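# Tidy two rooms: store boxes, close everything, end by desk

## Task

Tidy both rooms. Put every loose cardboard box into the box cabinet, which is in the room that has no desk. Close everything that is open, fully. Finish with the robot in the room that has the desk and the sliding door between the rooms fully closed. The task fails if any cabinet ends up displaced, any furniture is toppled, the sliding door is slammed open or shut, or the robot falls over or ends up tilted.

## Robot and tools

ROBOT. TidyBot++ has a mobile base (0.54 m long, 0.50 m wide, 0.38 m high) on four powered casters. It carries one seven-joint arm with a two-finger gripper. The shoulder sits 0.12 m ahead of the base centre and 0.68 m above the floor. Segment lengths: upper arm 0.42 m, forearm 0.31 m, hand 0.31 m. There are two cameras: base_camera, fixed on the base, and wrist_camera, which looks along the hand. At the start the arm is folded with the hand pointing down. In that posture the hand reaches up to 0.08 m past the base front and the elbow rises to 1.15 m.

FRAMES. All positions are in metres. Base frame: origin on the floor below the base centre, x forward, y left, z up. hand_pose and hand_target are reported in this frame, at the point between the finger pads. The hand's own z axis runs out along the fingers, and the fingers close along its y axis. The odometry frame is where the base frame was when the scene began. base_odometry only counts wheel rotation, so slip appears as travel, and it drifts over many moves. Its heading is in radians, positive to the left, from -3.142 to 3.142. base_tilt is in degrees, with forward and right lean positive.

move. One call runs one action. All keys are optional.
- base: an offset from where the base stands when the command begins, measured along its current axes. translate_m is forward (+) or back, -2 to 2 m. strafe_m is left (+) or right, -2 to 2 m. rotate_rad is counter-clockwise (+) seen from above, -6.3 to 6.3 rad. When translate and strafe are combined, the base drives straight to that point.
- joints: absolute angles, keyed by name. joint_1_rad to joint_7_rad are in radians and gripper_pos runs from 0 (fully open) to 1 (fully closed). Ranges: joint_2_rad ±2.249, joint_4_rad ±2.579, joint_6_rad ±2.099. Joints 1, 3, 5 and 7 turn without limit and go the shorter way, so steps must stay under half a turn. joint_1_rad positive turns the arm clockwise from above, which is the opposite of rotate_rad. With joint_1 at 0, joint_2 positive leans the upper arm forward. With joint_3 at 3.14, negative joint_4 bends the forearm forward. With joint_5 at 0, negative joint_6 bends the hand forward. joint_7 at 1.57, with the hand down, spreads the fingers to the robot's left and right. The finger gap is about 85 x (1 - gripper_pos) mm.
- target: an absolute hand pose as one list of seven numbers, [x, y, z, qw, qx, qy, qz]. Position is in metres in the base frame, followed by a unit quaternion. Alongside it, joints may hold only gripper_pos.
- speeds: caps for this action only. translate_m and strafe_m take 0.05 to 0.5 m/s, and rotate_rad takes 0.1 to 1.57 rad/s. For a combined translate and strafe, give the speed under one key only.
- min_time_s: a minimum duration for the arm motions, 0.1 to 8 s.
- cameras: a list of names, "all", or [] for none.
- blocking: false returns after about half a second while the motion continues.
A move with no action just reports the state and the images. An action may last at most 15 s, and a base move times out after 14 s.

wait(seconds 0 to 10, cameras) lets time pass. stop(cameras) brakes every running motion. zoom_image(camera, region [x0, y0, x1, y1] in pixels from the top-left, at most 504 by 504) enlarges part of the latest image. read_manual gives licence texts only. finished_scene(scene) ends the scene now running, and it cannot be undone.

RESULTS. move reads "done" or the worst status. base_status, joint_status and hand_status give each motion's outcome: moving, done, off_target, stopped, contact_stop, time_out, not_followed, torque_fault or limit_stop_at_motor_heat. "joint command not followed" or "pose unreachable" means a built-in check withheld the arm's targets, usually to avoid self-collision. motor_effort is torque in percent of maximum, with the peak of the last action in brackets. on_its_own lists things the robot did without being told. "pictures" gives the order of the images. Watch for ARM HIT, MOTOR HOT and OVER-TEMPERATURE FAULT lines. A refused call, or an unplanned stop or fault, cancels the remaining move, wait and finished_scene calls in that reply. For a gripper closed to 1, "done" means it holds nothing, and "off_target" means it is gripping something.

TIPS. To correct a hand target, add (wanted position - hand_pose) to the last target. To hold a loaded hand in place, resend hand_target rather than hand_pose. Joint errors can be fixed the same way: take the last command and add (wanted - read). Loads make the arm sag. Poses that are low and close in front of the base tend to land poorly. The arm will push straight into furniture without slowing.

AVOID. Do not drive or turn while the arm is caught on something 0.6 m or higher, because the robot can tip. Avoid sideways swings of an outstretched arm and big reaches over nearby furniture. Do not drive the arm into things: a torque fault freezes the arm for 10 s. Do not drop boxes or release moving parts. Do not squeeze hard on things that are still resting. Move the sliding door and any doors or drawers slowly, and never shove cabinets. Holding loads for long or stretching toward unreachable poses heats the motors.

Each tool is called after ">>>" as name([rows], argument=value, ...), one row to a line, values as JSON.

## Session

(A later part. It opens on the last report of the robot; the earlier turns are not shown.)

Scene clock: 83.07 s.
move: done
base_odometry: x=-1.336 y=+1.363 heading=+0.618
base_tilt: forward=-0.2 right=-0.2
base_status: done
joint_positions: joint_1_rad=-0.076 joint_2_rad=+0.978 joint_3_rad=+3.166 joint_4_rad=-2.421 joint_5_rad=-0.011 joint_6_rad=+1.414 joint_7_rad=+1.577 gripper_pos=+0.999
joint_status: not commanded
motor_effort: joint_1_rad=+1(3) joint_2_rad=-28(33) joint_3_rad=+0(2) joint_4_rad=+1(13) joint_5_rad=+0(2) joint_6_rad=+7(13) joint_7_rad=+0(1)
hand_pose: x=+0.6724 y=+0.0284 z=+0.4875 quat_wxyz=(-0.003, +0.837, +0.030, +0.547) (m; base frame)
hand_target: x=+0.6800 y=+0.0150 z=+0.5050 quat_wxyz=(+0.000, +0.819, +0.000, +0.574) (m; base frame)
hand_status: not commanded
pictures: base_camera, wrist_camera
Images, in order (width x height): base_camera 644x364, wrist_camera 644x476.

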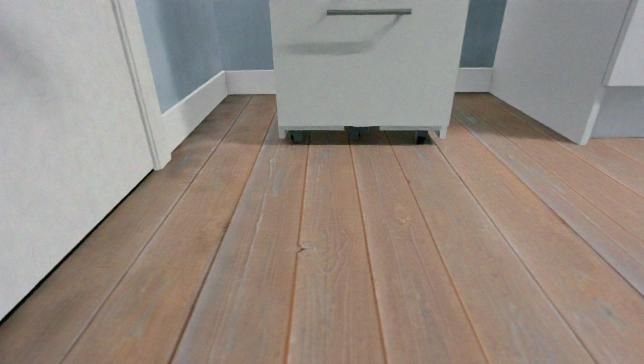

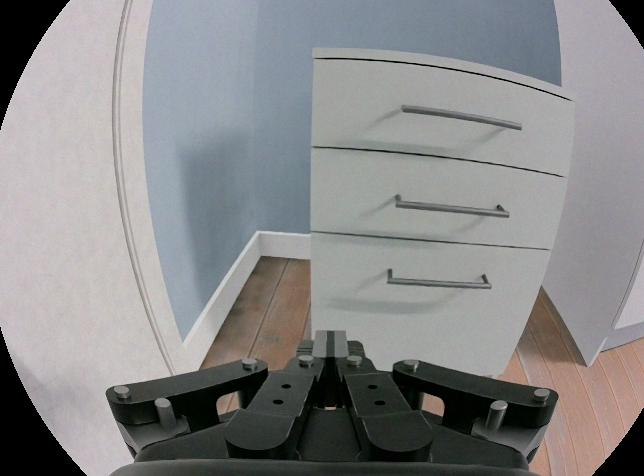

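>>> move(joints={"joint_1_rad": 0.0, "joint_2_rad": -0.391, "joint_3_rad": 3.14, "joint_4_rad": -2.506, "joint_5_rad": 0.0, "joint_6_rad": -0.8, "joint_7_rad": 1.57, "gripper_pos": 0.0}, min_time_s=2, cameras=[])

>>> move(base={"translate_m": 0.35, "strafe_m": -0.6}, cameras=[])

>>> move(base={"rotate_rad": 3.13}, speeds={"rotate_rad": 1.2})

Scene clock: 89.67 s.
move: done
base_odometry: x=-1.336 y=+1.363 heading=+0.617
base_tilt: forward=-0.2 right=-0.2
base_status: not commanded
joint_positions: joint_1_rad=-0.018 joint_2_rad=-0.374 joint_3_rad=+3.155 joint_4_rad=-2.495 joint_5_rad=-0.011 joint_6_rad=-0.718 joint_7_rad=+1.577 gripper_pos=+0.000
joint_status: all done
motor_effort: joint_1_rad=+1(3) joint_2_rad=-3(31) joint_3_rad=+1(2) joint_4_rad=+14(15) joint_5_rad=+0(1) joint_6_rad=+3(8) joint_7_rad=+0(2)
hand_pose: x=+0.3261 y=+0.0051 z=+0.6120 quat_wxyz=(-0.007, +0.989, +0.001, +0.151) (m; base frame)
hand_target: x=+0.2975 y=+0.0016 z=+0.6047 quat_wxyz=(+0.000, +0.994, +0.000, +0.113) (m; base frame)
hand_status: not commanded
pictures: none
No camera images: "cameras" was empty.

Scene clock: 92.33 s.
move: done
base_odometry: x=-0.704 y=+1.076 heading=+0.617
base_tilt: forward=-0.2 right=-0.2
base_status: done
joint_positions: joint_1_rad=-0.017 joint_2_rad=-0.376 joint_3_rad=+3.152 joint_4_rad=-2.496 joint_5_rad=-0.011 joint_6_rad=-0.722 joint_7_rad=+1.577 gripper_pos=+0.000
joint_status: not commanded
motor_effort: joint_1_rad=+1(1) joint_2_rad=-2(4) joint_3_rad=+1(2) joint_4_rad=+14(14) joint_5_rad=+1(1) joint_6_rad=+2(3) joint_7_rad=+0(1)
hand_pose: x=+0.3244 y=+0.0055 z=+0.6116 quat_wxyz=(-0.006, +0.989, +0.003, +0.149) (m; base frame)
hand_target: x=+0.2975 y=+0.0016 z=+0.6047 quat_wxyz=(+0.000, +0.994, +0.000, +0.113) (m; base frame)
hand_status: not commanded
pictures: none
No camera images: "cameras" was empty.

Scene clock: 96.00 s.
move: done
base_odometry: x=-0.704 y=+1.076 heading=-2.537
base_tilt: forward=-0.2 right=-0.2
base_status: done
joint_positions: joint_1_rad=-0.015 joint_2_rad=-0.376 joint_3_rad=+3.151 joint_4_rad=-2.496 joint_5_rad=-0.011 joint_6_rad=-0.722 joint_7_rad=+1.577 gripper_pos=+0.000
joint_status: not commanded
motor_effort: joint_1_rad=+1(2) joint_2_rad=-2(4) joint_3_rad=+1(2) joint_4_rad=+13(14) joint_5_rad=+0(1) joint_6_rad=+2(2) joint_7_rad=+0(1)
hand_pose: x=+0.3244 y=+0.0052 z=+0.6116 quat_wxyz=(-0.006, +0.989, +0.002, +0.149) (m; base frame)
hand_target: x=+0.2975 y=+0.0016 z=+0.6047 quat_wxyz=(+0.000, +0.994, +0.000, +0.113) (m; base frame)
hand_status: not commanded
pictures: base_camera, wrist_camera
Images, in order (width x height): base_camera 644x364, wrist_camera 644x476.

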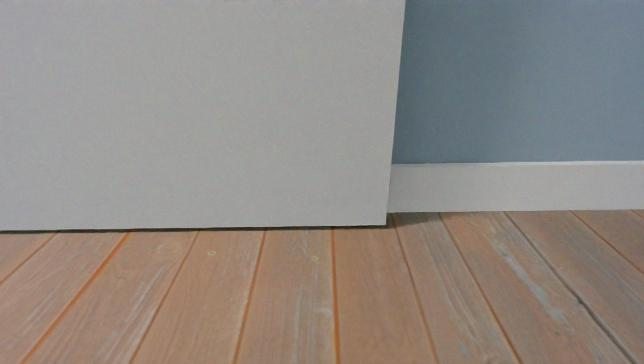

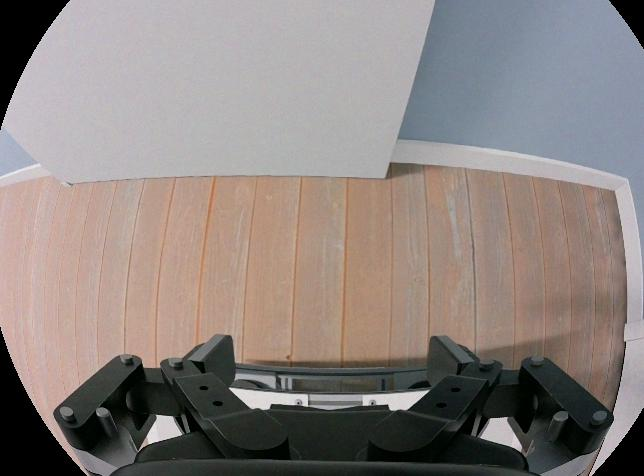

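>>> move(base={"translate_m": -0.15, "strafe_m": -0.05, "rotate_rad": 0.025}, speeds={"translate_m": 0.2}, cameras=[])

>>> move(target=[0.62, 0.0, 1.235, 0.0, 0.6756, 0.0, 0.7373], min_time_s=3)

Scene clock: 99.23 s.
move: done
base_odometry: x=-0.609 y=+1.202 heading=-2.511
base_tilt: forward=-0.3 right=-0.2
base_status: done
joint_positions: joint_1_rad=-0.015 joint_2_rad=-0.382 joint_3_rad=+3.150 joint_4_rad=-2.500 joint_5_rad=-0.011 joint_6_rad=-0.725 joint_7_rad=+1.577 gripper_pos=+0.000
joint_status: not commanded
motor_effort: joint_1_rad=+1(2) joint_2_rad=-3(7) joint_3_rad=+1(2) joint_4_rad=+13(15) joint_5_rad=+0(1) joint_6_rad=+2(3) joint_7_rad=+0(1)
hand_pose: x=+0.3222 y=+0.0053 z=+0.6113 quat_wxyz=(-0.006, +0.989, +0.002, +0.149) (m; base frame)
hand_target: x=+0.2975 y=+0.0016 z=+0.6047 quat_wxyz=(+0.000, +0.994, +0.000, +0.113) (m; base frame)
hand_status: not commanded
pictures: none
No camera images: "cameras" was empty.

Scene clock: 102.77 s.
move: done
base_odometry: x=-0.609 y=+1.202 heading=-2.511
base_tilt: forward=-0.3 right=-0.2
base_status: not commanded
joint_positions: joint_1_rad=-0.015 joint_2_rad=-0.263 joint_3_rad=+3.150 joint_4_rad=-1.456 joint_5_rad=-0.011 joint_6_rad=-0.387 joint_7_rad=+1.577 gripper_pos=+0.000
joint_status: not commanded
motor_effort: joint_1_rad=+1(1) joint_2_rad=-11(12) joint_3_rad=+1(1) joint_4_rad=+18(19) joint_5_rad=+0(1) joint_6_rad=+7(8) joint_7_rad=-1(1)
hand_pose: x=+0.6134 y=+0.0048 z=+1.2009 quat_wxyz=(-0.006, +0.711, +0.001, +0.704) (m; base frame)
hand_target: x=+0.6200 y=+0.0000 z=+1.2350 quat_wxyz=(+0.000, +0.676, +0.000, +0.737) (m; base frame)
hand_status: done (0.035 m and 5.6 deg from the pose sent, 0.691 m and 77.9 deg at the start)
pictures: base_camera, wrist_camera
Images, in order (width x height): base_camera 644x364, wrist_camera 644x476.

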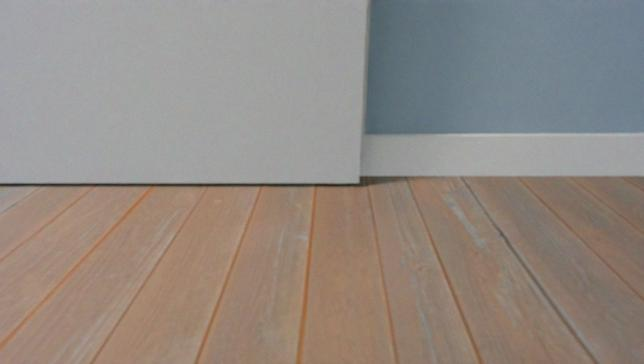

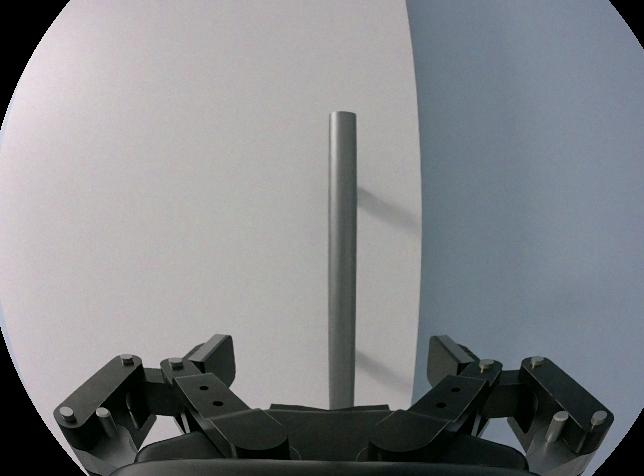

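>>> move(target=[0.75, -0.009, 1.24, 0.0, 0.6756, 0.0, 0.7373], joints={"gripper_pos": 0.3}, min_time_s=2, cameras=["wrist_camera"])

>>> move(target=[0.80, -0.009, 1.24, 0.0, 0.6756, 0.0, 0.7373], min_time_s=1.5, cameras=["wrist_camera"])

Scene clock: 106.50 s.
move: done
base_odometry: x=-0.609 y=+1.202 heading=-2.511
base_tilt: forward=-0.2 right=-0.2
base_status: not commanded
joint_positions: joint_1_rad=+0.010 joint_2_rad=+0.046 joint_3_rad=+3.150 joint_4_rad=-1.176 joint_5_rad=-0.076 joint_6_rad=-0.368 joint_7_rad=+1.630 gripper_pos=+0.300
joint_status: all done
motor_effort: joint_1_rad=+1(1) joint_2_rad=-20(22) joint_3_rad=+1(1) joint_4_rad=+18(19) joint_5_rad=+0(1) joint_6_rad=+8(9) joint_7_rad=-1(1)
hand_pose: x=+0.7450 y=-0.0012 z=+1.2040 quat_wxyz=(-0.008, +0.713, -0.001, +0.701) (m; base frame)
hand_target: x=+0.7500 y=-0.0090 z=+1.2400 quat_wxyz=(+0.000, +0.676, +0.000, +0.737) (m; base frame)
hand_status: done (0.037 m and 6.1 deg from the pose sent, 0.143 m and 5.6 deg at the start)
pictures: wrist_camera
Images, in order (width x height): wrist_camera 644x476.

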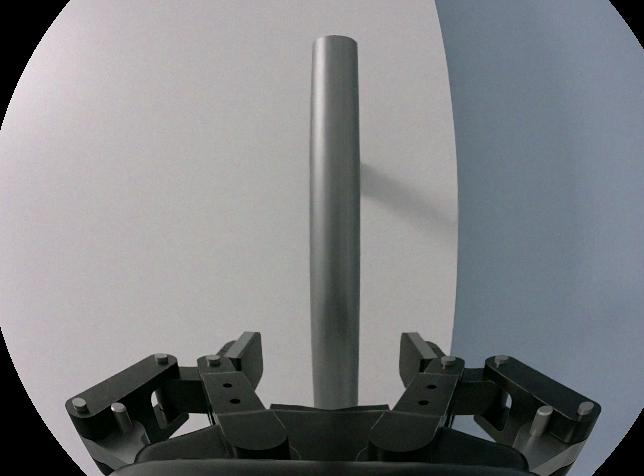

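Scene clock: 108.30 s.
move: done
base_odometry: x=-0.609 y=+1.202 heading=-2.511
base_tilt: forward=-0.2 right=-0.2
base_status: not commanded
joint_positions: joint_1_rad=+0.022 joint_2_rad=+0.167 joint_3_rad=+3.139 joint_4_rad=-1.027 joint_5_rad=-0.076 joint_6_rad=-0.367 joint_7_rad=+1.630 gripper_pos=+0.300
joint_status: not commanded
motor_effort: joint_1_rad=+1(1) joint_2_rad=-25(26) joint_3_rad=+1(1) joint_4_rad=+18(18) joint_5_rad=+0(1) joint_6_rad=+8(8) joint_7_rad=+0(1)
hand_pose: x=+0.7925 y=-0.0039 z=+1.2155 quat_wxyz=(-0.007, +0.703, -0.002, +0.711) (m; base frame)
hand_target: x=+0.8000 y=-0.0090 z=+1.2400 quat_wxyz=(+0.000, +0.676, +0.000, +0.737) (m; base frame)
hand_status: done (0.026 m and 4.5 deg from the pose sent, 0.066 m and 6.1 deg at the start)
pictures: wrist_camera
Images, in order (width x height): wrist_camera 644x476.

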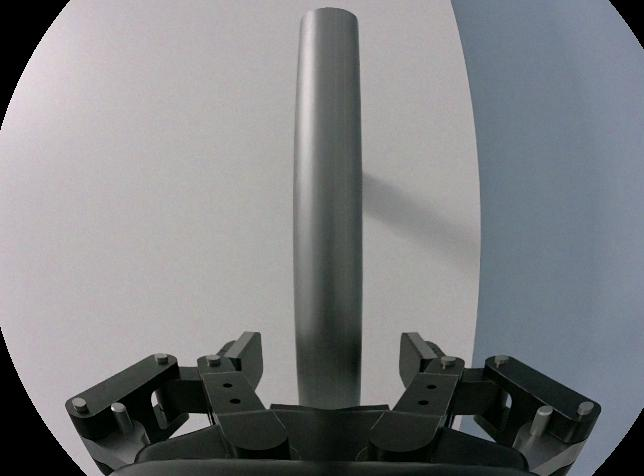

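>>> move(joints={"gripper_pos": 0.66}, cameras=[])

>>> move(base={"strafe_m": 0.5}, speeds={"strafe_m": 0.12})

Scene clock: 110.00 s.
move: done
base_odometry: x=-0.609 y=+1.202 heading=-2.511
base_tilt: forward=-0.2 right=-0.2
base_status: not commanded
joint_positions: joint_1_rad=+0.022 joint_2_rad=+0.167 joint_3_rad=+3.139 joint_4_rad=-1.027 joint_5_rad=-0.076 joint_6_rad=-0.367 joint_7_rad=+1.630 gripper_pos=+0.660
joint_status: all done
motor_effort: joint_1_rad=+1(1) joint_2_rad=-25(26) joint_3_rad=+1(1) joint_4_rad=+18(18) joint_5_rad=+0(1) joint_6_rad=+8(8) joint_7_rad=-1(1)
hand_pose: x=+0.7924 y=-0.0039 z=+1.2156 quat_wxyz=(-0.007, +0.703, -0.002, +0.711) (m; base frame)
hand_target: x=+0.8000 y=-0.0090 z=+1.2400 quat_wxyz=(+0.000, +0.676, +0.000, +0.737) (m; base frame)
hand_status: not commanded
pictures: none
No camera images: "cameras" was empty.

Scene clock: 115.27 s.
move: done
base_odometry: x=-0.314 y=+0.799 heading=-2.511
base_tilt: forward=-0.2 right=-0.2
base_status: done
joint_positions: joint_1_rad=+0.080 joint_2_rad=+0.189 joint_3_rad=+3.157 joint_4_rad=-1.017 joint_5_rad=-0.076 joint_6_rad=-0.355 joint_7_rad=+1.630 gripper_pos=+0.660
joint_status: not commanded
motor_effort: joint_1_rad=-3(23) joint_2_rad=-28(31) joint_3_rad=-3(18) joint_4_rad=+19(21) joint_5_rad=-1(6) joint_6_rad=+8(11) joint_7_rad=+0(1)
hand_pose: x=+0.8008 y=-0.0535 z=+1.2112 quat_wxyz=(+0.021, +0.702, -0.027, +0.711) (m; base frame)
hand_target: x=+0.8000 y=-0.0090 z=+1.2400 quat_wxyz=(+0.000, +0.676, +0.000, +0.737) (m; base frame)
hand_status: not commanded
pictures: base_camera, wrist_camera
Images, in order (width x height): base_camera 644x364, wrist_camera 644x476.

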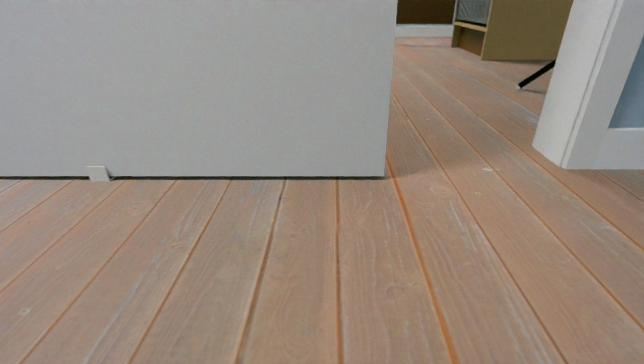

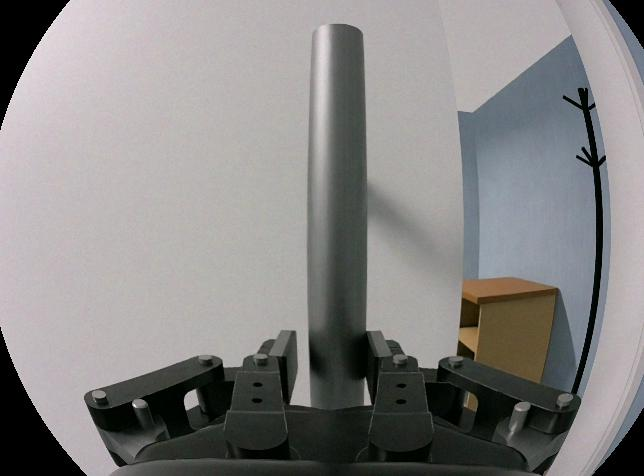

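>>> move(base={"strafe_m": 0.5, "translate_m": 0.02}, speeds={"strafe_m": 0.12})

Scene clock: 121.10 s.
move: done
base_odometry: x=-0.035 y=+0.383 heading=-2.511
base_tilt: forward=-0.2 right=-0.2
base_status: done
joint_positions: joint_1_rad=+0.037 joint_2_rad=+0.194 joint_3_rad=+3.120 joint_4_rad=-1.016 joint_5_rad=-0.076 joint_6_rad=-0.353 joint_7_rad=+1.630 gripper_pos=+0.660
joint_status: not commanded
motor_effort: joint_1_rad=+1(24) joint_2_rad=-25(32) joint_3_rad=+0(18) joint_4_rad=+18(21) joint_5_rad=+0(7) joint_6_rad=+8(11) joint_7_rad=+0(1)
hand_pose: x=+0.8051 y=-0.0038 z=+1.2084 quat_wxyz=(-0.009, +0.704, -0.002, +0.710) (m; base frame)
hand_target: x=+0.8000 y=-0.0090 z=+1.2400 quat_wxyz=(+0.000, +0.676, +0.000, +0.737) (m; base frame)
hand_status: not commanded
pictures: base_camera, wrist_camera
Images, in order (width x height): base_camera 644x364, wrist_camera 644x476.

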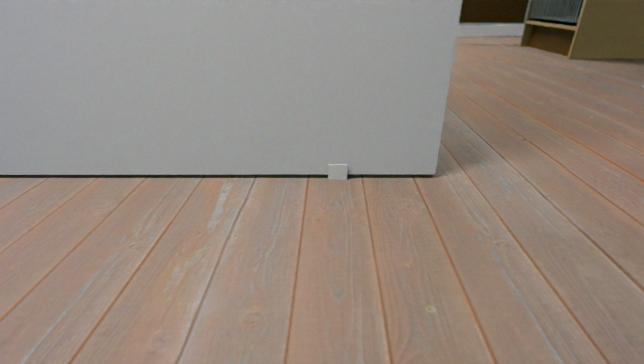

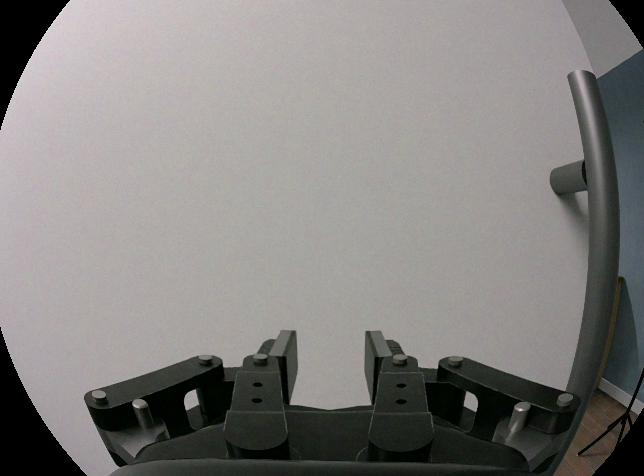

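>>> move(target=[0.66, -0.009, 1.24, 0.0, 0.6756, 0.0, 0.7373], joints={"gripper_pos": 0.0}, min_time_s=2, cameras=[])

>>> move(base={"strafe_m": -0.13, "translate_m": 0.03, "rotate_rad": -0.03}, speeds={"strafe_m": 0.2})

Scene clock: 125.83 s.
move: done
base_odometry: x=-0.035 y=+0.383 heading=-2.511
base_tilt: forward=-0.2 right=-0.3
base_status: not commanded
joint_positions: joint_1_rad=-0.048 joint_2_rad=-0.124 joint_3_rad=+3.209 joint_4_rad=-1.336 joint_5_rad=-0.076 joint_6_rad=-0.353 joint_7_rad=+1.630 gripper_pos=+0.000
joint_status: all done
motor_effort: joint_1_rad=+1(1) joint_2_rad=-15(27) joint_3_rad=+1(1) joint_4_rad=+18(19) joint_5_rad=+0(0) joint_6_rad=+8(9) joint_7_rad=+0(1)
hand_pose: x=+0.6734 y=-0.0055 z=+1.2118 quat_wxyz=(-0.010, +0.705, -0.005, +0.709) (m; base frame)
hand_target: x=+0.6600 y=-0.0090 z=+1.2400 quat_wxyz=(+0.000, +0.676, +0.000, +0.737) (m; base frame)
hand_status: done (0.031 m and 4.8 deg from the pose sent, 0.149 m and 4.6 deg at the start)
pictures: none
No camera images: "cameras" was empty.

Scene clock: 127.23 s.
move: done
base_odometry: x=-0.136 y=+0.470 heading=-2.541
base_tilt: forward=-0.2 right=-0.2
base_status: done
joint_positions: joint_1_rad=-0.059 joint_2_rad=-0.127 joint_3_rad=+3.223 joint_4_rad=-1.337 joint_5_rad=-0.076 joint_6_rad=-0.353 joint_7_rad=+1.630 gripper_pos=+0.000
joint_status: not commanded
motor_effort: joint_1_rad=+1(4) joint_2_rad=-16(16) joint_3_rad=+1(4) joint_4_rad=+18(18) joint_5_rad=+0(1) joint_6_rad=+8(8) joint_7_rad=+0(1)
hand_pose: x=+0.6721 y=-0.0079 z=+1.2129 quat_wxyz=(-0.010, +0.704, -0.006, +0.710) (m; base frame)
hand_target: x=+0.6600 y=-0.0090 z=+1.2400 quat_wxyz=(+0.000, +0.676, +0.000, +0.737) (m; base frame)
hand_status: not commanded
pictures: base_camera, wrist_camera
Images, in order (width x height): base_camera 644x364, wrist_camera 644x476.

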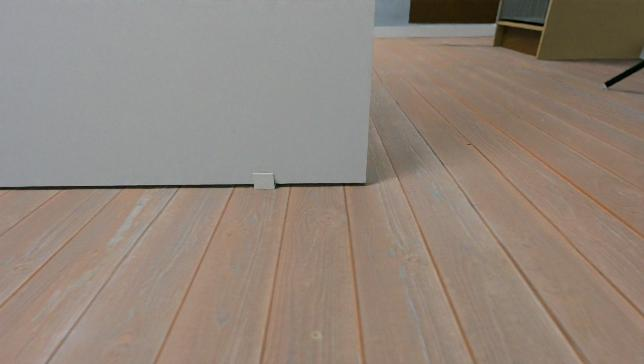

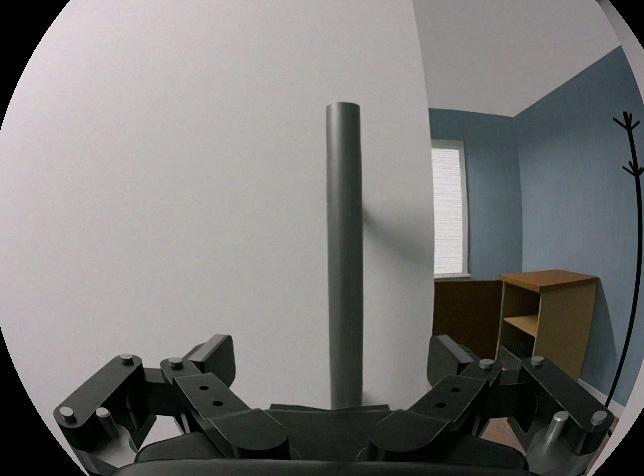

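>>> move(target=[0.76, -0.024, 1.24, 0.0, 0.6756, 0.0, 0.7373], joints={"gripper_pos": 0.3}, min_time_s=2, cameras=["wrist_camera"])

>>> move(target=[0.812, -0.024, 1.24, 0.0, 0.6756, 0.0, 0.7373], min_time_s=1.5, cameras=["wrist_camera"])

Scene clock: 130.97 s.
move: done
base_odometry: x=-0.136 y=+0.470 heading=-2.541
base_tilt: forward=-0.2 right=-0.2
base_status: not commanded
joint_positions: joint_1_rad=+0.093 joint_2_rad=+0.071 joint_3_rad=+3.117 joint_4_rad=-1.146 joint_5_rad=-0.210 joint_6_rad=-0.353 joint_7_rad=+1.759 gripper_pos=+0.300
joint_status: all done
motor_effort: joint_1_rad=+1(1) joint_2_rad=-21(24) joint_3_rad=+1(1) joint_4_rad=+18(18) joint_5_rad=-1(1) joint_6_rad=+8(8) joint_7_rad=+0(1)
hand_pose: x=+0.7541 y=-0.0207 z=+1.2127 quat_wxyz=(-0.005, +0.704, -0.002, +0.710) (m; base frame)
hand_target: x=+0.7600 y=-0.0240 z=+1.2400 quat_wxyz=(+0.000, +0.676, +0.000, +0.737) (m; base frame)
hand_status: done (0.028 m and 4.6 deg from the pose sent, 0.093 m and 4.7 deg at the start)
pictures: wrist_camera
Images, in order (width x height): wrist_camera 644x476.

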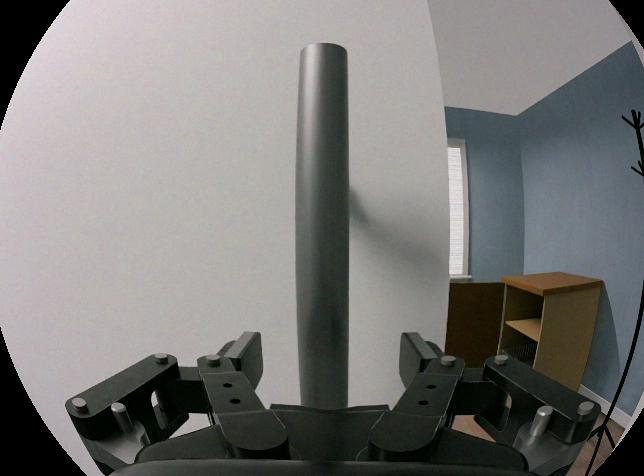

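Scene clock: 132.77 s.
move: done
base_odometry: x=-0.136 y=+0.470 heading=-2.541
base_tilt: forward=-0.2 right=-0.2
base_status: not commanded
joint_positions: joint_1_rad=+0.097 joint_2_rad=+0.202 joint_3_rad=+3.083 joint_4_rad=-0.982 joint_5_rad=-0.188 joint_6_rad=-0.353 joint_7_rad=+1.758 gripper_pos=+0.300
joint_status: not commanded
motor_effort: joint_1_rad=+1(1) joint_2_rad=-25(27) joint_3_rad=+0(1) joint_4_rad=+18(18) joint_5_rad=+0(1) joint_6_rad=+7(8) joint_7_rad=+0(1)
hand_pose: x=+0.8043 y=-0.0123 z=+1.2253 quat_wxyz=(-0.008, +0.693, +0.009, +0.721) (m; base frame)
hand_target: x=+0.8120 y=-0.0240 z=+1.2400 quat_wxyz=(+0.000, +0.676, +0.000, +0.737) (m; base frame)
hand_status: done (0.020 m and 3.0 deg from the pose sent, 0.064 m and 4.6 deg at the start)
pictures: wrist_camera
Images, in order (width x height): wrist_camera 644x476.

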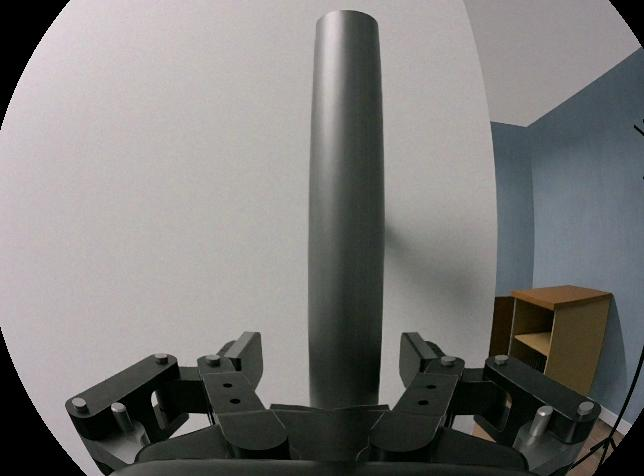

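>>> move(joints={"gripper_pos": 0.64}, cameras=[])

>>> move(base={"strafe_m": 0.25}, speeds={"strafe_m": 0.1})

Scene clock: 134.33 s.
move: done
base_odometry: x=-0.136 y=+0.470 heading=-2.541
base_tilt: forward=-0.2 right=-0.2
base_status: not commanded
joint_positions: joint_1_rad=+0.101 joint_2_rad=+0.202 joint_3_rad=+3.081 joint_4_rad=-0.982 joint_5_rad=-0.187 joint_6_rad=-0.353 joint_7_rad=+1.758 gripper_pos=+0.640
joint_status: all done
motor_effort: joint_1_rad=+0(2) joint_2_rad=-26(27) joint_3_rad=+1(1) joint_4_rad=+18(18) joint_5_rad=+0(1) joint_6_rad=+8(8) joint_7_rad=+0(1)
hand_pose: x=+0.8043 y=-0.0141 z=+1.2254 quat_wxyz=(-0.007, +0.693, +0.008, +0.721) (m; base frame)
hand_target: x=+0.8120 y=-0.0240 z=+1.2400 quat_wxyz=(+0.000, +0.676, +0.000, +0.737) (m; base frame)
hand_status: not commanded
pictures: none
No camera images: "cameras" was empty.

Scene clock: 137.83 s.
move: done
base_odometry: x=+0.005 y=+0.264 heading=-2.541
base_tilt: forward=-0.2 right=-0.3
base_status: done
joint_positions: joint_1_rad=+0.164 joint_2_rad=+0.219 joint_3_rad=+3.105 joint_4_rad=-0.970 joint_5_rad=-0.159 joint_6_rad=-0.353 joint_7_rad=+1.758 gripper_pos=+0.640
joint_status: not commanded
motor_effort: joint_1_rad=-6(21) joint_2_rad=-26(31) joint_3_rad=-5(16) joint_4_rad=+18(20) joint_5_rad=-2(6) joint_6_rad=+7(9) joint_7_rad=+0(1)
hand_pose: x=+0.8082 y=-0.0747 z=+1.2206 quat_wxyz=(+0.038, +0.695, -0.014, +0.718) (m; base frame)
hand_target: x=+0.8120 y=-0.0240 z=+1.2400 quat_wxyz=(+0.000, +0.676, +0.000, +0.737) (m; base frame)
hand_status: not commanded
pictures: base_camera, wrist_camera
Images, in order (width x height): base_camera 644x364, wrist_camera 644x476.

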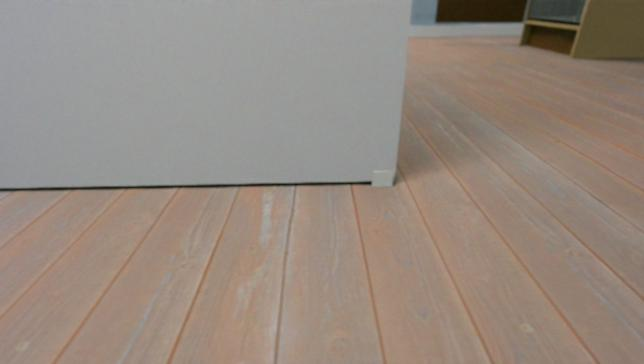

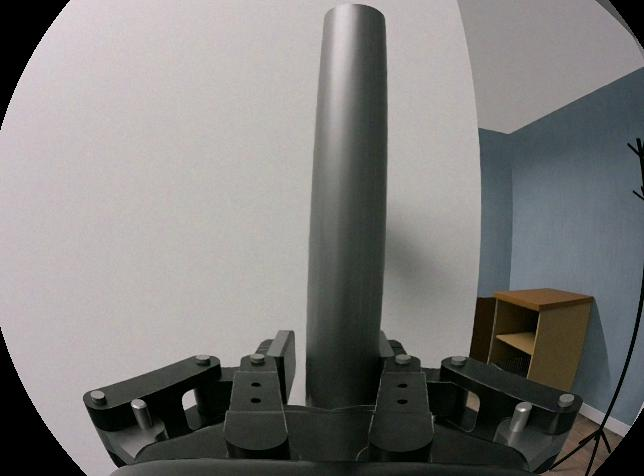

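>>> move(target=[0.812, -0.07, 1.24, 0.0, 0.6756, 0.0, 0.7373], min_time_s=1.2, cameras=[])

>>> move(joints={"gripper_pos": 0.0}, cameras=[])

>>> move(target=[0.66, -0.07, 1.24, 0.0, 0.6756, 0.0, 0.7373], min_time_s=2, cameras=[])

>>> move(joints={"joint_1_rad": 0.0, "joint_2_rad": -0.391, "joint_3_rad": 3.14, "joint_4_rad": -2.506, "joint_5_rad": 0.0, "joint_6_rad": 0.3, "joint_7_rad": 1.57}, min_time_s=2.5)

Scene clock: 141.40 s.
move: done
base_odometry: x=+0.005 y=+0.264 heading=-2.541
base_tilt: forward=-0.2 right=-0.2
base_status: not commanded
joint_positions: joint_1_rad=+0.320 joint_2_rad=+0.229 joint_3_rad=+2.934 joint_4_rad=-0.963 joint_5_rad=-0.301 joint_6_rad=-0.353 joint_7_rad=+1.893 gripper_pos=+0.640
joint_status: not commanded
motor_effort: joint_1_rad=+0(7) joint_2_rad=-27(29) joint_3_rad=-1(5) joint_4_rad=+18(19) joint_5_rad=-1(2) joint_6_rad=+8(9) joint_7_rad=+0(1)
hand_pose: x=+0.8072 y=-0.0734 z=+1.2252 quat_wxyz=(+0.005, +0.689, -0.007, +0.724) (m; base frame)
hand_target: x=+0.8120 y=-0.0700 z=+1.2400 quat_wxyz=(+0.000, +0.676, +0.000, +0.737) (m; base frame)
hand_status: done (0.016 m and 2.4 deg from the pose sent, 0.020 m and 5.6 deg at the start)
pictures: none
No camera images: "cameras" was empty.

Scene clock: 142.30 s.
move: done
base_odometry: x=+0.005 y=+0.264 heading=-2.541
base_tilt: forward=-0.2 right=-0.2
base_status: not commanded
joint_positions: joint_1_rad=+0.320 joint_2_rad=+0.229 joint_3_rad=+2.928 joint_4_rad=-0.959 joint_5_rad=-0.304 joint_6_rad=-0.353 joint_7_rad=+1.893 gripper_pos=+0.000
joint_status: all done
motor_effort: joint_1_rad=+1(1) joint_2_rad=-26(28) joint_3_rad=+0(1) joint_4_rad=+18(18) joint_5_rad=-1(1) joint_6_rad=+8(8) joint_7_rad=+0(1)
hand_pose: x=+0.8067 y=-0.0699 z=+1.2281 quat_wxyz=(+0.002, +0.687, -0.006, +0.726) (m; base frame)
hand_target: x=+0.8120 y=-0.0700 z=+1.2400 quat_wxyz=(+0.000, +0.676, +0.000, +0.737) (m; base frame)
hand_status: not commanded
pictures: none
No camera images: "cameras" was empty.

Scene clock: 144.87 s.
move: done
base_odometry: x=+0.005 y=+0.264 heading=-2.541
base_tilt: forward=-0.2 right=-0.2
base_status: not commanded
joint_positions: joint_1_rad=-0.314 joint_2_rad=-0.135 joint_3_rad=+3.608 joint_4_rad=-1.326 joint_5_rad=-0.429 joint_6_rad=-0.353 joint_7_rad=+2.030 gripper_pos=+0.000
joint_status: not commanded
motor_effort: joint_1_rad=+1(2) joint_2_rad=-12(28) joint_3_rad=+0(2) joint_4_rad=+18(19) joint_5_rad=-1(2) joint_6_rad=+7(8) joint_7_rad=-1(1)
hand_pose: x=+0.6709 y=-0.0686 z=+1.2276 quat_wxyz=(+0.003, +0.689, -0.003, +0.725) (m; base frame)
hand_target: x=+0.6600 y=-0.0700 z=+1.2400 quat_wxyz=(+0.000, +0.676, +0.000, +0.737) (m; base frame)
hand_status: done (0.017 m and 2.2 deg from the pose sent, 0.147 m and 2.0 deg at the start)
pictures: none
No camera images: "cameras" was empty.

Scene clock: 147.90 s.
move: done
base_odometry: x=+0.005 y=+0.264 heading=-2.541
base_tilt: forward=-0.3 right=-0.2
base_status: not commanded
joint_positions: joint_1_rad=-0.018 joint_2_rad=-0.367 joint_3_rad=+3.155 joint_4_rad=-2.496 joint_5_rad=-0.044 joint_6_rad=+0.207 joint_7_rad=+1.624 gripper_pos=+0.000
joint_status: all done
motor_effort: joint_1_rad=+1(2) joint_2_rad=-7(15) joint_3_rad=+1(2) joint_4_rad=+16(20) joint_5_rad=+1(1) joint_6_rad=+7(8) joint_7_rad=+0(2)
hand_pose: x=+0.5273 y=+0.0001 z=+0.8012 quat_wxyz=(+0.003, +0.820, +0.002, +0.573) (m; base frame)
hand_target: x=+0.5296 y=+0.0020 z=+0.8328 quat_wxyz=(+0.000, +0.788, +0.000, +0.616) (m; base frame)
hand_status: not commanded
pictures: base_camera, wrist_camera
Images, in order (width x height): base_camera 644x364, wrist_camera 644x476.

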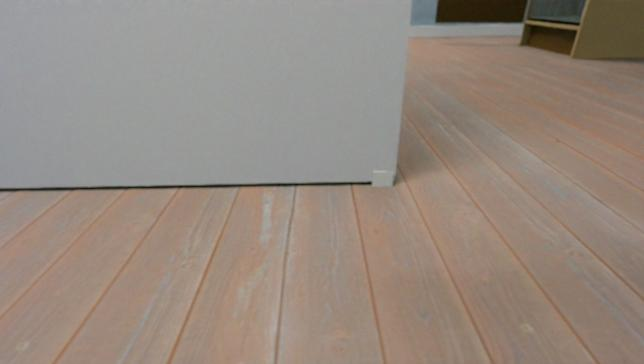

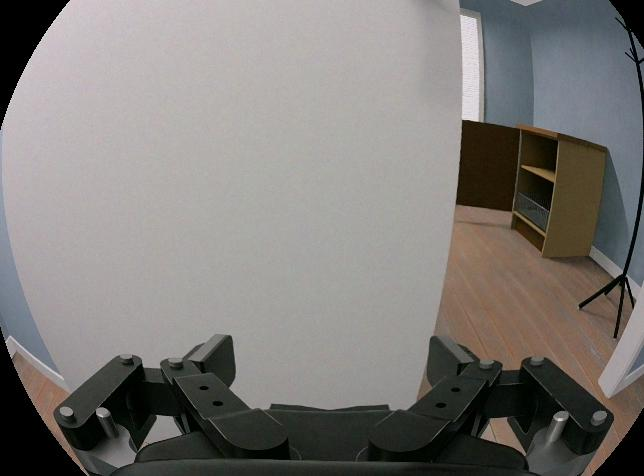

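>>> move(base={"strafe_m": -0.68})

Scene clock: 151.30 s.
move: done
base_odometry: x=-0.379 y=+0.825 heading=-2.540
base_tilt: forward=-0.2 right=-0.2
base_status: done
joint_positions: joint_1_rad=-0.013 joint_2_rad=-0.374 joint_3_rad=+3.144 joint_4_rad=-2.497 joint_5_rad=-0.042 joint_6_rad=+0.211 joint_7_rad=+1.623 gripper_pos=+0.000
joint_status: not commanded
motor_effort: joint_1_rad=+1(2) joint_2_rad=-6(8) joint_3_rad=+1(2) joint_4_rad=+17(17) joint_5_rad=+0(1) joint_6_rad=+7(8) joint_7_rad=+0(1)
hand_pose: x=+0.5263 y=+0.0028 z=+0.8044 quat_wxyz=(+0.004, +0.817, +0.006, +0.577) (m; base frame)
hand_target: x=+0.5296 y=+0.0020 z=+0.8328 quat_wxyz=(+0.000, +0.788, +0.000, +0.616) (m; base frame)
hand_status: not commanded
pictures: base_camera, wrist_camera
Images, in order (width x height): base_camera 644x364, wrist_camera 644x476.

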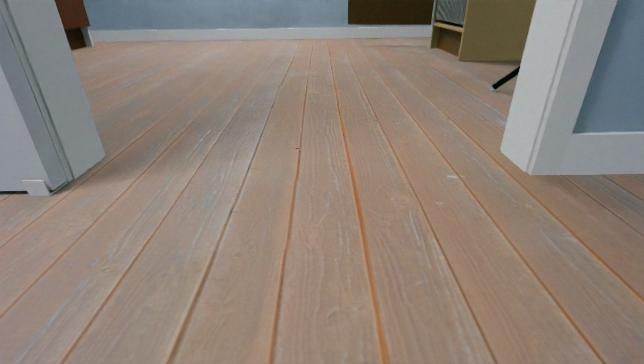

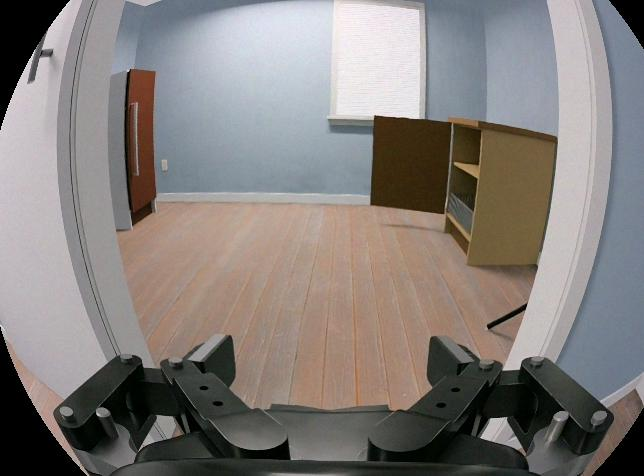

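>>> move(base={"translate_m": 1.5, "strafe_m": 0.04}, joints={"joint_2_rad": -0.2, "joint_4_rad": -1.6, "joint_6_rad": -0.4}, min_time_s=2.5)

Scene clock: 157.17 s.
move: done
base_odometry: x=-1.594 y=-0.057 heading=-2.540
base_tilt: forward=-0.2 right=-0.2
base_status: done
joint_positions: joint_1_rad=-0.013 joint_2_rad=-0.205 joint_3_rad=+3.144 joint_4_rad=-1.630 joint_5_rad=-0.042 joint_6_rad=-0.308 joint_7_rad=+1.623 gripper_pos=+0.000
joint_status: all done
motor_effort: joint_1_rad=+1(1) joint_2_rad=-13(17) joint_3_rad=+1(1) joint_4_rad=+18(20) joint_5_rad=+0(1) joint_6_rad=+8(9) joint_7_rad=+0(1)
hand_pose: x=+0.6515 y=+0.0105 z=+1.0896 quat_wxyz=(-0.004, +0.762, +0.013, +0.648) (m; base frame)
hand_target: x=+0.6483 y=+0.0023 z=+1.0769 quat_wxyz=(-0.001, +0.783, +0.000, +0.622) (m; base frame)
hand_status: not commanded
pictures: base_camera, wrist_camera
Images, in order (width x height): base_camera 644x364, wrist_camera 644x476.

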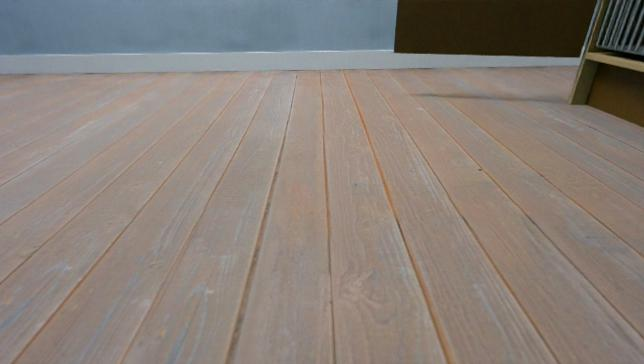

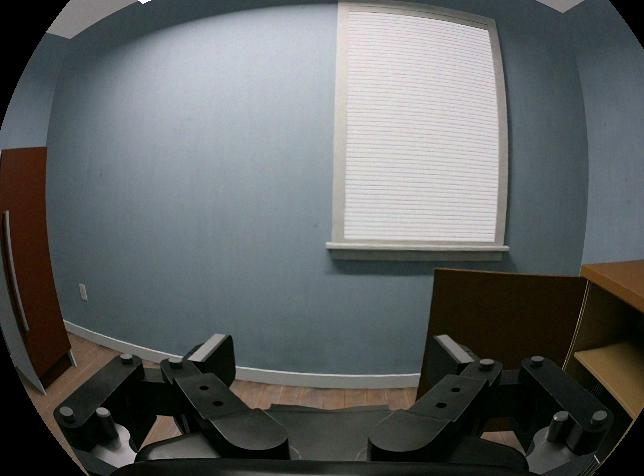

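>>> move(joints={"joint_1_rad": 1.2, "joint_6_rad": -0.6}, min_time_s=2, cameras=["wrist_camera"])

>>> move(joints={"joint_1_rad": 2.2}, min_time_s=1.5, cameras=["wrist_camera"])

>>> move(joints={"joint_1_rad": 4.0}, min_time_s=2, cameras=["wrist_camera"])

>>> move(joints={"joint_1_rad": 5.0}, min_time_s=1.5, cameras=["wrist_camera"])

>>> move(joints={"joint_1_rad": 5.7}, min_time_s=1.5, cameras=["wrist_camera"])

Scene clock: 161.57 s.
move: done
base_odometry: x=-1.594 y=-0.057 heading=-2.540
base_tilt: forward=-0.2 right=-0.2
base_status: not commanded
joint_positions: joint_1_rad=+1.185 joint_2_rad=-0.205 joint_3_rad=+3.144 joint_4_rad=-1.630 joint_5_rad=-0.040 joint_6_rad=-0.507 joint_7_rad=+1.623 gripper_pos=+0.000
joint_status: all done
motor_effort: joint_1_rad=+1(4) joint_2_rad=-13(15) joint_3_rad=+1(2) joint_4_rad=+18(19) joint_5_rad=+0(1) joint_6_rad=+8(9) joint_7_rad=+1(1)
hand_pose: x=+0.3190 y=-0.4764 z=+1.0299 quat_wxyz=(+0.316, +0.688, -0.450, +0.474) (m; base frame)
hand_target: x=+0.3056 y=-0.4738 z=+1.0181 quat_wxyz=(+0.305, +0.695, -0.475, +0.446) (m; base frame)
hand_status: not commanded
pictures: wrist_camera
Images, in order (width x height): wrist_camera 644x476.

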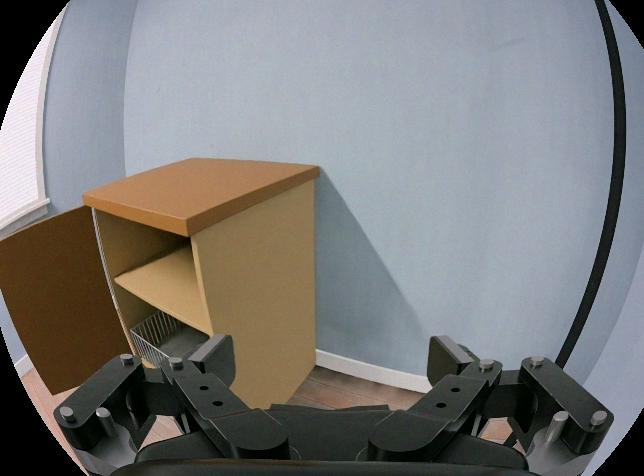

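Scene clock: 163.87 s.
move: done
base_odometry: x=-1.594 y=-0.057 heading=-2.540
base_tilt: forward=-0.2 right=-0.2
base_status: not commanded
joint_positions: joint_1_rad=+2.185 joint_2_rad=-0.205 joint_3_rad=+3.144 joint_4_rad=-1.630 joint_5_rad=-0.039 joint_6_rad=-0.508 joint_7_rad=+1.623 gripper_pos=+0.000
joint_status: all done
motor_effort: joint_1_rad=+1(3) joint_2_rad=-13(14) joint_3_rad=+1(2) joint_4_rad=+18(19) joint_5_rad=+0(1) joint_6_rad=+7(8) joint_7_rad=+0(1)
hand_pose: x=-0.1739 y=-0.4255 z=+1.0296 quat_wxyz=(+0.504, +0.389, -0.725, +0.264) (m; base frame)
hand_target: x=-0.1789 y=-0.4131 z=+1.0181 quat_wxyz=(+0.481, +0.382, -0.750, +0.246) (m; base frame)
hand_status: not commanded
pictures: wrist_camera
Images, in order (width x height): wrist_camera 644x476.

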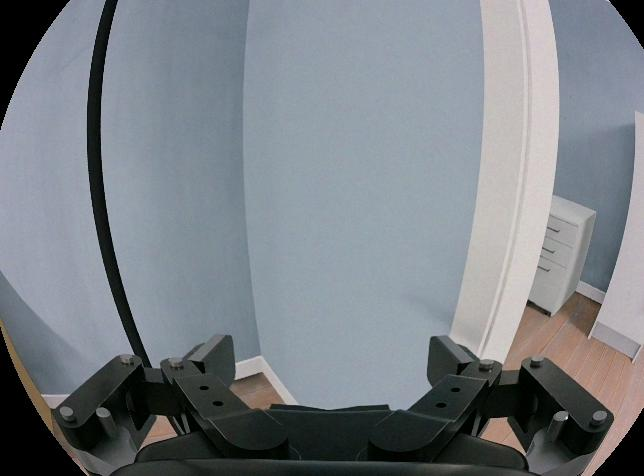

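Scene clock: 166.83 s.
move: done
base_odometry: x=-1.594 y=-0.057 heading=-2.540
base_tilt: forward=-0.3 right=-0.3
base_status: not commanded
joint_positions: joint_1_rad=+3.985 joint_2_rad=-0.205 joint_3_rad=+3.144 joint_4_rad=-1.630 joint_5_rad=-0.039 joint_6_rad=-0.508 joint_7_rad=+1.623 gripper_pos=+0.000
joint_status: all done
motor_effort: joint_1_rad=+1(3) joint_2_rad=-14(15) joint_3_rad=+1(2) joint_4_rad=+18(19) joint_5_rad=+0(1) joint_6_rad=+7(8) joint_7_rad=+0(1)
hand_pose: x=-0.2288 y=+0.3819 z=+1.0295 quat_wxyz=(+0.520, -0.326, -0.755, -0.231) (m; base frame)
hand_target: x=-0.2156 y=+0.3839 z=+1.0181 quat_wxyz=(+0.492, -0.350, -0.765, -0.224) (m; base frame)
hand_status: not commanded
pictures: wrist_camera
Images, in order (width x height): wrist_camera 644x476.

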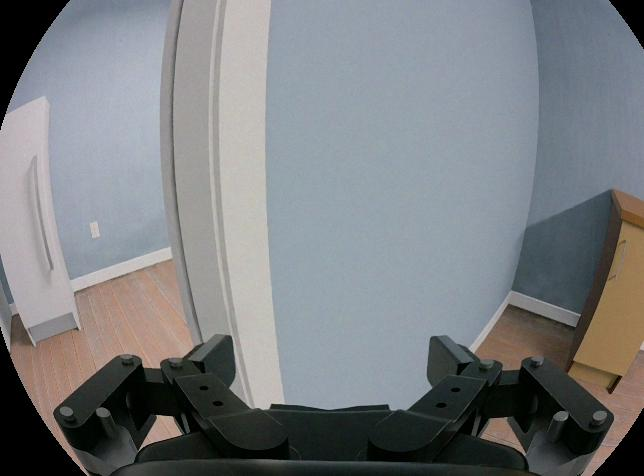

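Scene clock: 169.13 s.
move: done
base_odometry: x=-1.594 y=-0.057 heading=-2.540
base_tilt: forward=-0.3 right=-0.3
base_status: not commanded
joint_positions: joint_1_rad=+4.985 joint_2_rad=-0.205 joint_3_rad=+3.144 joint_4_rad=-1.630 joint_5_rad=-0.038 joint_6_rad=-0.508 joint_7_rad=+1.623 gripper_pos=+0.000
joint_status: all done
motor_effort: joint_1_rad=+1(3) joint_2_rad=-12(14) joint_3_rad=+1(2) joint_4_rad=+18(19) joint_5_rad=+0(1) joint_6_rad=+7(8) joint_7_rad=+0(1)
hand_pose: x=+0.2526 y=+0.4989 z=+1.0295 quat_wxyz=(+0.345, -0.648, -0.507, -0.452) (m; base frame)
hand_target: x=+0.2613 y=+0.4890 z=+1.0181 quat_wxyz=(+0.324, -0.674, -0.504, -0.433) (m; base frame)
hand_status: not commanded
pictures: wrist_camera
Images, in order (width x height): wrist_camera 644x476.

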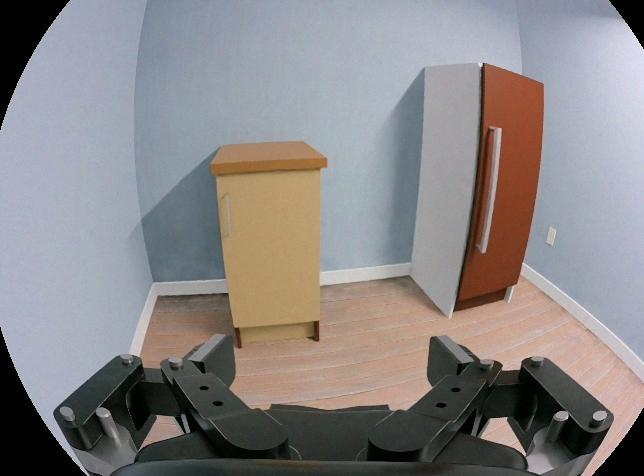

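Scene clock: 171.10 s.
move: done
base_odometry: x=-1.594 y=-0.057 heading=-2.540
base_tilt: forward=-0.2 right=-0.2
base_status: not commanded
joint_positions: joint_1_rad=+5.685 joint_2_rad=-0.205 joint_3_rad=+3.144 joint_4_rad=-1.630 joint_5_rad=-0.038 joint_6_rad=-0.508 joint_7_rad=+1.623 gripper_pos=+0.000
joint_status: all done
motor_effort: joint_1_rad=+1(3) joint_2_rad=-14(14) joint_3_rad=+1(2) joint_4_rad=+18(19) joint_5_rad=+0(1) joint_6_rad=+7(8) joint_7_rad=+0(1)
hand_pose: x=+0.5426 y=+0.2955 z=+1.0295 quat_wxyz=(+0.169, -0.783, -0.254, -0.543) (m; base frame)
hand_target: x=+0.5428 y=+0.2823 z=+1.0181 quat_wxyz=(+0.156, -0.806, -0.242, -0.517) (m; base frame)
hand_status: not commanded
pictures: wrist_camera
Images, in order (width x height): wrist_camera 644x476.

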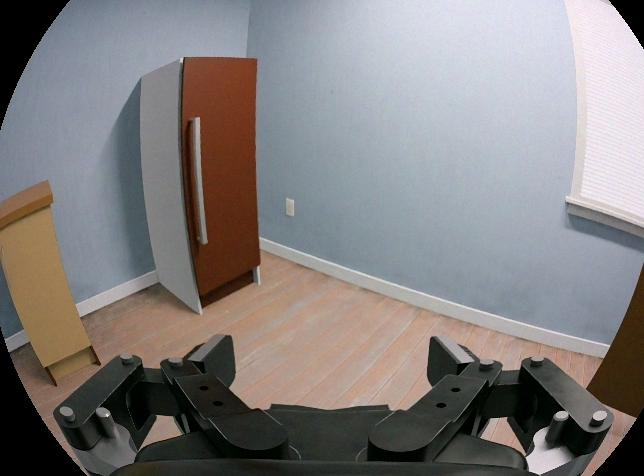

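>>> zoom_image(camera="wrist_camera", region=[120, 40, 290, 320])

>>> move(joints={"joint_1_rad": 4.985}, min_time_s=1.5, cameras=["wrist_camera"])

>>> zoom_image(camera="wrist_camera", region=[190, 130, 350, 360])

>>> zoom_image(camera="wrist_camera", region=[400, 50, 560, 330])

Scaled by 1.800.

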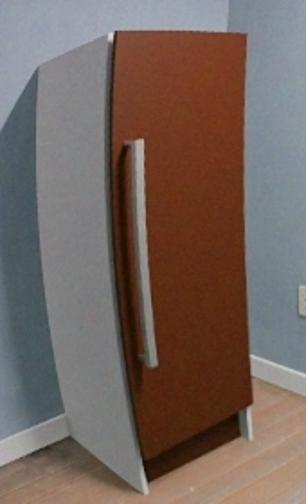

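Scene clock: 174.90 s.
move: done
base_odometry: x=-1.594 y=-0.057 heading=-2.540
base_tilt: forward=-0.3 right=-0.3
base_status: not commanded
joint_positions: joint_1_rad=+5.000 joint_2_rad=-0.205 joint_3_rad=+3.143 joint_4_rad=-1.630 joint_5_rad=-0.038 joint_6_rad=-0.508 joint_7_rad=+1.623 gripper_pos=+0.000
joint_status: all done
motor_effort: joint_1_rad=+1(3) joint_2_rad=-13(14) joint_3_rad=+1(2) joint_4_rad=+18(19) joint_5_rad=+0(1) joint_6_rad=+8(8) joint_7_rad=-1(1)
hand_pose: x=+0.2592 y=+0.4971 z=+1.0295 quat_wxyz=(+0.342, -0.652, -0.502, -0.454) (m; base frame)
hand_target: x=+0.2539 y=+0.4910 z=+1.0181 quat_wxyz=(+0.327, -0.670, -0.509, -0.430) (m; base frame)
hand_status: not commanded
pictures: wrist_camera
Images, in order (width x height): wrist_camera 644x476.

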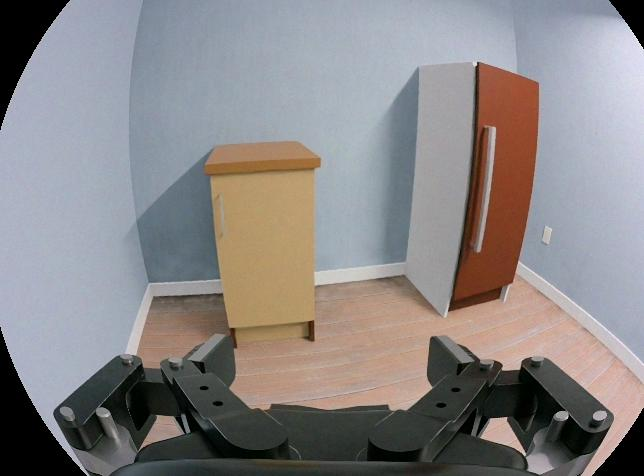

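Scaled by 2.191.

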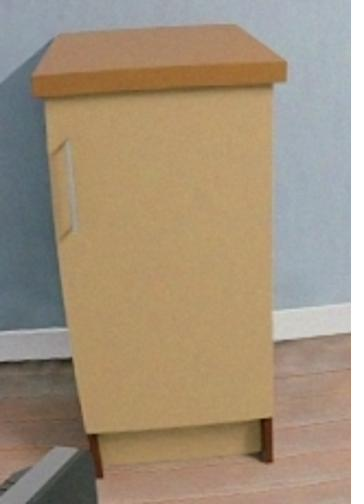

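Scaled by 1.800.

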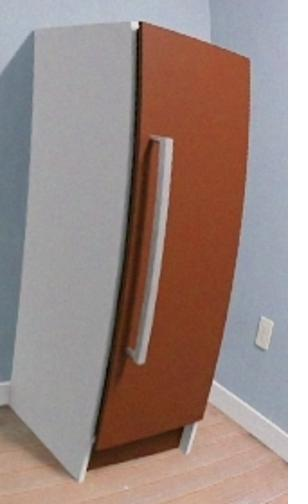

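>>> move(base={"translate_m": 1.05, "strafe_m": 0.5, "rotate_rad": -1.57}, joints={"joint_1_rad": 6.283, "joint_6_rad": -0.7}, min_time_s=2)

Scene clock: 184.47 s.
move: done
base_odometry: x=-2.177 y=-1.063 heading=+2.172
base_tilt: forward=-0.3 right=-0.3
base_status: done
joint_positions: joint_1_rad=+6.273 joint_2_rad=-0.202 joint_3_rad=+3.137 joint_4_rad=-1.630 joint_5_rad=-0.037 joint_6_rad=-0.610 joint_7_rad=+1.623 gripper_pos=+0.000
joint_status: all done
motor_effort: joint_1_rad=+1(4) joint_2_rad=-13(17) joint_3_rad=+1(4) joint_4_rad=+18(19) joint_5_rad=+0(1) joint_6_rad=+7(8) joint_7_rad=+0(1)
hand_pose: x=+0.6235 y=+0.0159 z=+0.9988 quat_wxyz=(+0.007, -0.851, -0.022, -0.524) (m; base frame)
hand_target: x=+0.6139 y=+0.0023 z=+0.9904 quat_wxyz=(+0.001, -0.867, +0.000, -0.498) (m; base frame)
hand_status: not commanded
pictures: base_camera, wrist_camera
Images, in order (width x height): base_camera 644x364, wrist_camera 644x476.

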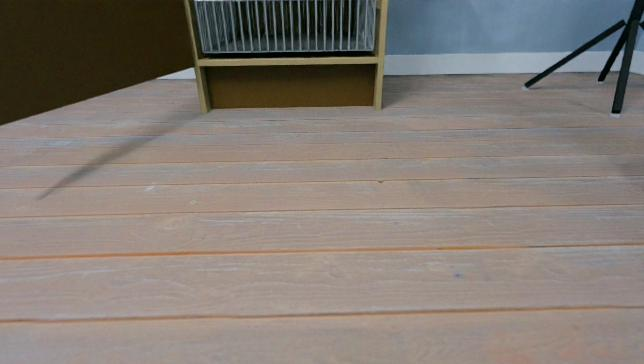

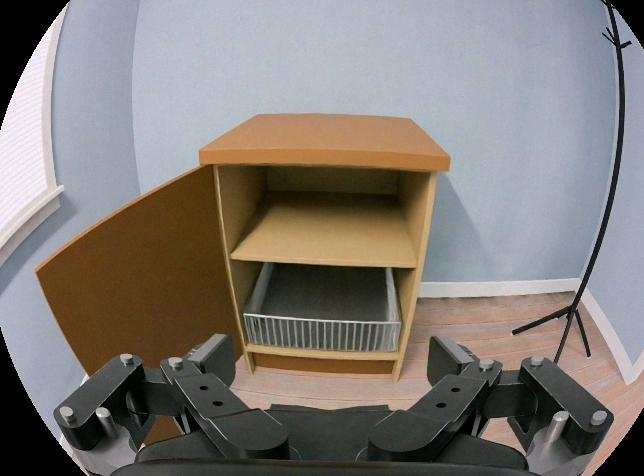

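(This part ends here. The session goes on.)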